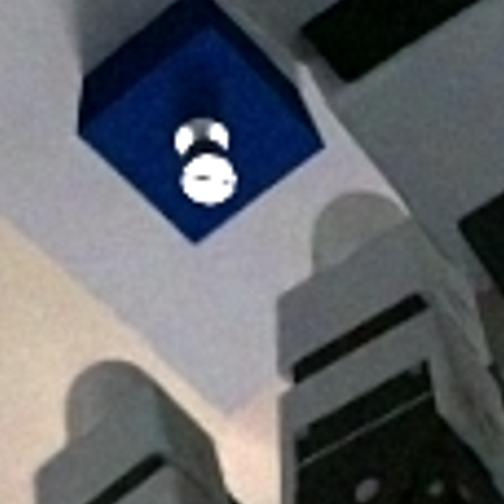

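Scaled by 6.300 from the camera's 616x616 image, which has a finer 880x880 frame.

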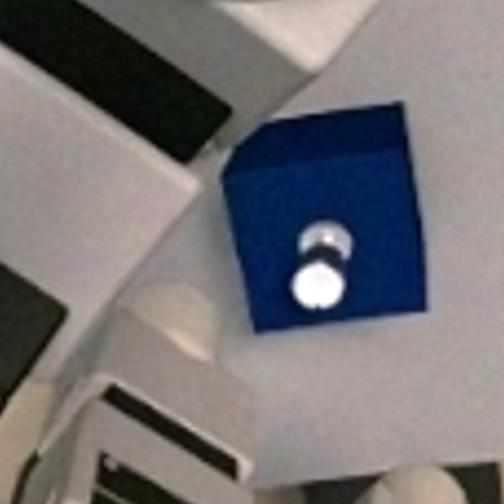

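Emit:
wait(
  seconds=5.5,
  cameras=["cam_line"],
)

Emit:
wait(
  seconds=2.0,
  cameras=["cam_line"],
)

Emit:
wait(
  seconds=1.2,
  cameras=["cam_line", "cam_right_wrist"],
)

Emit:
zoom_image(
  camera="cam_right_wrist",
  region=[246, 180, 326, 260],
)

Scene clock: 235.83 s.
left_arm: end_effector_position=(+0.5674, +0.1901, +0.5095) hand_goal=(-0.750, -0.100, -0.580, -0.700, +0.000, +0.000, +0.000, +0.000, -0.758, +0.100, -0.580, -0.700, +0.000, +0.000, +0.000, +0.000) hand_measured=(-0.746, -0.098, -0.582, -0.702, +0.000, +0.000, +0.000, +0.000, -0.758, +0.098, -0.578, -0.698, -0.006, +0.000, +0.000, -0.002) hand_current_ma=(+3, +0, -1, -2, +0, +0, +0, +0, +0, -1, +1, +1, -6, +0, +0, -1) hand_state=(goal, goal, goal, goal, goal, goal, goal, goal, goal, goal, goal, goal, goal, goal, goal, goal) hand_current_limit=0.50 hand_speed=0.50 end_effector_quat_wxyz=(+0.000, +1.000, -0.017, +0.000) | right_arm: end_effector_position=(+0.6403, +0.0476, +0.5042) hand_goal=(-0.758, -0.100, -0.580, -0.700, +0.000, +0.000, +0.000, +0.000, -0.750, +0.100, -0.580, -0.700, +0.000, +0.000, +0.000, +0.000) hand_measured=(-0.754, -0.098, -0.576, -0.698, -0.002, +0.000, +0.000, -0.002, -0.750, +0.098, -0.582, -0.704, -0.006, +0.000, +0.000, -0.002) hand_current_ma=(+1, +0, +1, +1, +0, +0, +0, +0, +0, +0, -1, -1, -3, +0, +0, -1) hand_state=(goal, goal, goal, goal, goal, goal, goal, goal, goal, goal, goal, goal, goal, goal, goal, goal) hand_current_limit=0.50 hand_speed=0.50 end_effector_quat_wxyz=(+0.000, +0.438, +0.899, +0.000)
Joint positions: left_arm=[-2.456 -1.931 -0.738 -2.044 1.57 2.291] | right_arm=[-0.217 -1.374 0.97 -1.167 -1.571 5.403]
Joint torques (N m): left_arm=[-11.88 30 32.5 -0.51 2.83 2.69] | right_arm=[8.4 -22.87 -27.91 -0.74 -1.44 2.75]
Wrist force (N): left_arm=[0.1 -0.3 -0.1] | right_arm=[0.3 -0.1 -0.1]
Wrist torque (N m): left_arm=[0.11 0.00 0.02] | right_arm=[0.08 -0.06 0.19]
Wrist force, peak (N): left_arm=[0.1 -0.5 -0.4] | right_arm=[0.4 0.4 -0.2]
Hand target: left_arm +0.5674, +0.1901, +0.5095; +0.000, +1.000, -0.017, +0.000 | right_arm +0.6403, +0.0476, +0.5042; +0.000, +0.438, +0.899, +0.000
Off the commanded pose: left_arm 0.000 m, 0 deg | right_arm 0.000 m, 0 deg.
wait: 5.50 s; at rest from the start
Images, in order (width x height): cam_line 896x504.

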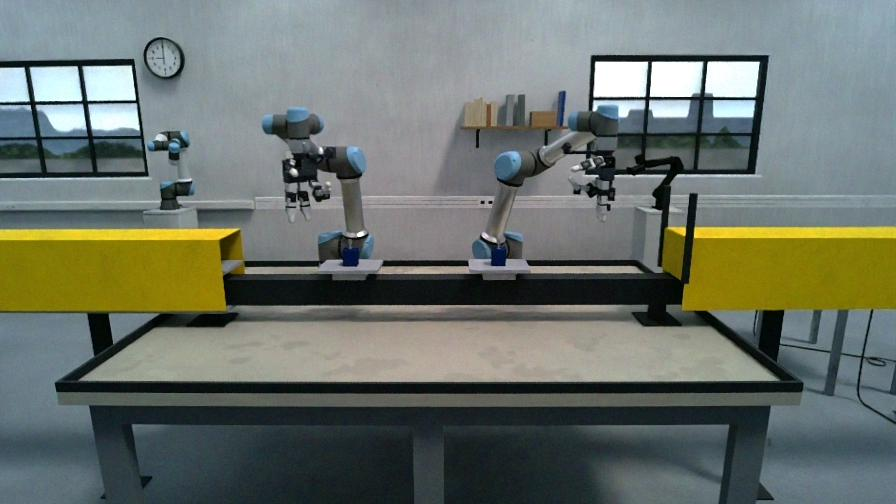

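Scene clock: 237.83 s.
left_arm: end_effector_position=(+0.5674, +0.1901, +0.5095) hand_goal=(-0.750, -0.100, -0.580, -0.700, +0.000, +0.000, +0.000, +0.000, -0.758, +0.100, -0.580, -0.700, +0.000, +0.000, +0.000, +0.000) hand_measured=(-0.746, -0.098, -0.582, -0.702, +0.000, +0.000, +0.000, +0.000, -0.758, +0.098, -0.578, -0.698, -0.006, +0.000, +0.000, -0.002) hand_current_ma=(+3, +0, -1, -2, +0, +0, +0, +0, +0, -1, +1, +1, -6, +0, +0, -1) hand_state=(goal, goal, goal, goal, goal, goal, goal, goal, goal, goal, goal, goal, goal, goal, goal, goal) hand_current_limit=0.50 hand_speed=0.50 end_effector_quat_wxyz=(+0.000, +1.000, -0.017, +0.000) | right_arm: end_effector_position=(+0.6403, +0.0476, +0.5042) hand_goal=(-0.758, -0.100, -0.580, -0.700, +0.000, +0.000, +0.000, +0.000, -0.750, +0.100, -0.580, -0.700, +0.000, +0.000, +0.000, +0.000) hand_measured=(-0.754, -0.098, -0.576, -0.698, -0.002, +0.000, +0.000, -0.002, -0.750, +0.098, -0.582, -0.704, -0.006, +0.000, +0.000, -0.002) hand_current_ma=(+1, +0, +1, +1, +0, +0, +0, +0, +0, +0, -1, -1, -3, +0, +0, -1) hand_state=(goal, goal, goal, goal, goal, goal, goal, goal, goal, goal, goal, goal, goal, goal, goal, goal) hand_current_limit=0.50 hand_speed=0.50 end_effector_quat_wxyz=(+0.000, +0.438, +0.899, +0.000)
Joint positions: left_arm=[-2.456 -1.931 -0.738 -2.044 1.57 2.291] | right_arm=[-0.217 -1.374 0.97 -1.167 -1.571 5.403]
Joint torques (N m): left_arm=[-12.59 29.7 32.87 -0.38 2.74 2.62] | right_arm=[8.29 -23.12 -28.08 -0.79 -1.39 2.57]
Wrist force (N): left_arm=[0.0 -0.1 -0.2] | right_arm=[0.0 -0.1 0.0]
Wrist torque (N m): left_arm=[0.14 0.02 0.01] | right_arm=[0.08 -0.03 0.17]
Wrist force, peak (N): left_arm=[-0.2 -0.4 -0.2] | right_arm=[-0.2 -0.1 -0.5]
Hand target: left_arm +0.5674, +0.1901, +0.5095; +0.000, +1.000, -0.017, +0.000 | right_arm +0.6403, +0.0476, +0.5042; +0.000, +0.438, +0.899, +0.000
Off the commanded pose: left_arm 0.000 m, 0 deg | right_arm 0.000 m, 0 deg.
wait: 2.00 s; at rest by 0.17 s
Images, in order (width x height): cam_line 896x504.

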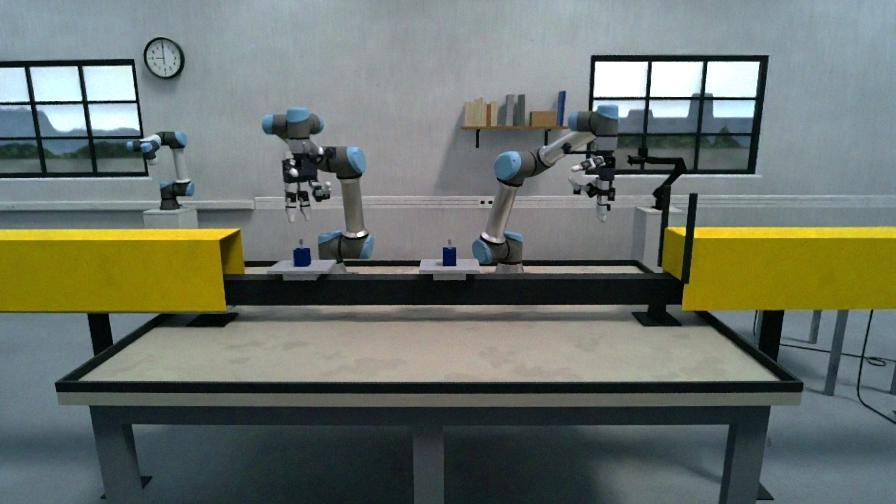

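Scene clock: 239.03 s.
left_arm: end_effector_position=(+0.5674, +0.1901, +0.5095) hand_goal=(-0.750, -0.100, -0.580, -0.700, +0.000, +0.000, +0.000, +0.000, -0.758, +0.100, -0.580, -0.700, +0.000, +0.000, +0.000, +0.000) hand_measured=(-0.746, -0.098, -0.582, -0.702, +0.000, +0.000, +0.000, +0.000, -0.758, +0.098, -0.578, -0.698, -0.006, +0.000, +0.000, -0.002) hand_current_ma=(+3, +0, -1, -2, +0, +0, +0, +0, +0, -1, +1, +1, -6, +0, +0, -1) hand_state=(goal, goal, goal, goal, goal, goal, goal, goal, goal, goal, goal, goal, goal, goal, goal, goal) hand_current_limit=0.50 hand_speed=0.50 end_effector_quat_wxyz=(+0.000, +1.000, -0.017, +0.000) | right_arm: end_effector_position=(+0.6403, +0.0476, +0.5042) hand_goal=(-0.758, -0.100, -0.580, -0.700, +0.000, +0.000, +0.000, +0.000, -0.750, +0.100, -0.580, -0.700, +0.000, +0.000, +0.000, +0.000) hand_measured=(-0.754, -0.098, -0.576, -0.698, -0.002, +0.000, +0.000, -0.002, -0.750, +0.098, -0.582, -0.704, -0.006, +0.000, +0.000, -0.002) hand_current_ma=(+1, +0, +1, +1, +0, +0, +0, +0, +0, +0, -1, -1, -3, +0, +0, -1) hand_state=(goal, goal, goal, goal, goal, goal, goal, goal, goal, goal, goal, goal, goal, goal, goal, goal) hand_current_limit=0.50 hand_speed=0.50 end_effector_quat_wxyz=(+0.000, +0.438, +0.899, +0.000)
Joint positions: left_arm=[-2.456 -1.931 -0.738 -2.044 1.57 2.291] | right_arm=[-0.217 -1.374 0.97 -1.167 -1.571 5.403]
Joint torques (N m): left_arm=[-11.53 30.33 32.7 -0.33 2.68 2.66] | right_arm=[8.16 -23.12 -28.26 -0.79 -1.45 2.57]
Wrist force (N): left_arm=[0.0 -0.4 -0.1] | right_arm=[0.2 -0.1 -0.3]
Wrist torque (N m): left_arm=[0.09 0.02 0.01] | right_arm=[0.10 -0.05 0.18]
Wrist force, peak (N): left_arm=[-0.1 -0.6 0.0] | right_arm=[-0.2 -0.2 -0.4]
Hand target: left_arm +0.5674, +0.1901, +0.5095; +0.000, +1.000, -0.017, +0.000 | right_arm +0.6403, +0.0476, +0.5042; +0.000, +0.438, +0.899, +0.000
Off the commanded pose: left_arm 0.000 m, 0 deg | right_arm 0.000 m, 0 deg.
wait: 1.20 s; at rest by 0.17 s
camera_calibration:
cam_right_wrist: T_world_to_cam=[[0.981977, -0.188905, -0.00598286, -0.584211], [-0.129405, -0.695081, 0.707189, -0.277753], [-0.13775, -0.69367, -0.706999, 0.597735], [0, 0, 0, 1]] pos_world=[0.620077, 0.11121, 0.615527]
Images, in order (width x height): cam_line 896x504, cam_right_wrist 616x616.

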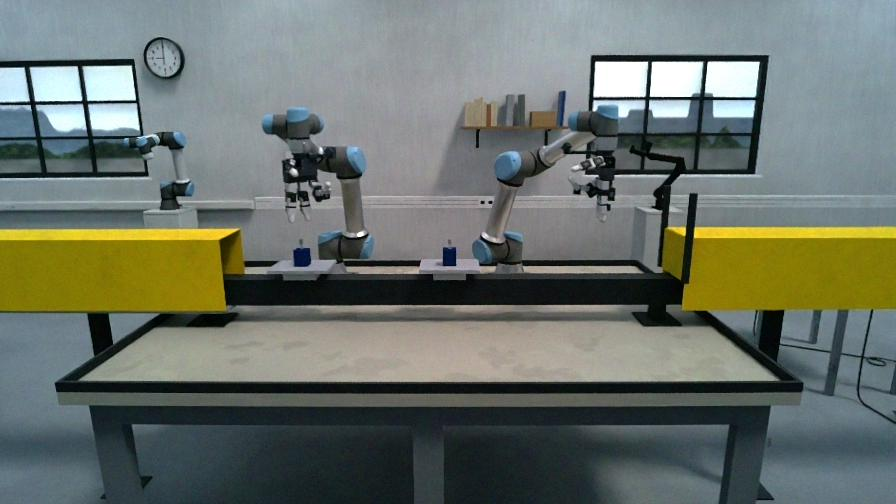

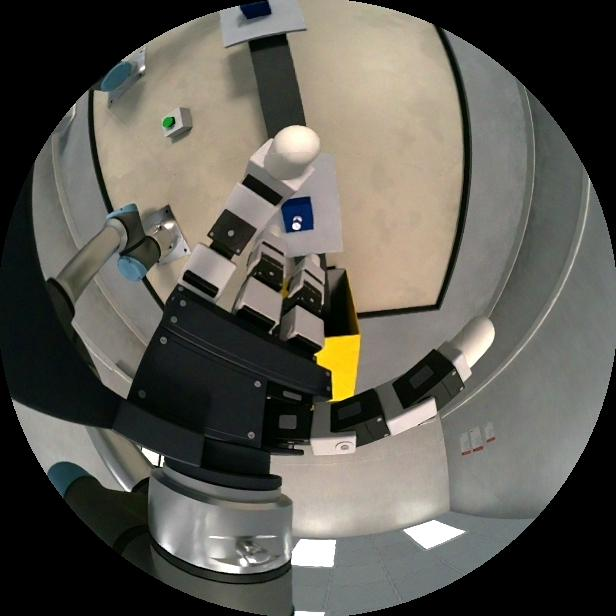

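Scaled by 6.300 from the camera's 616x616 image, which has a finer 880x880 frame.

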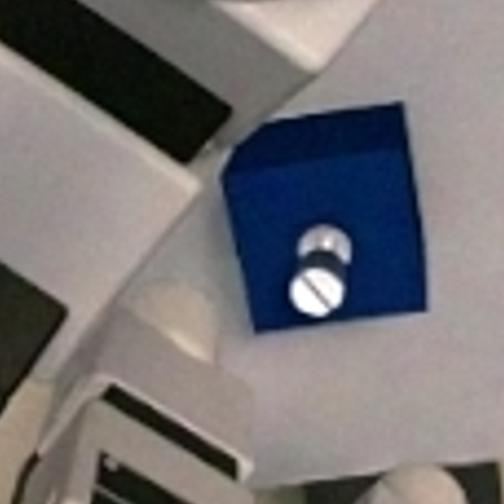

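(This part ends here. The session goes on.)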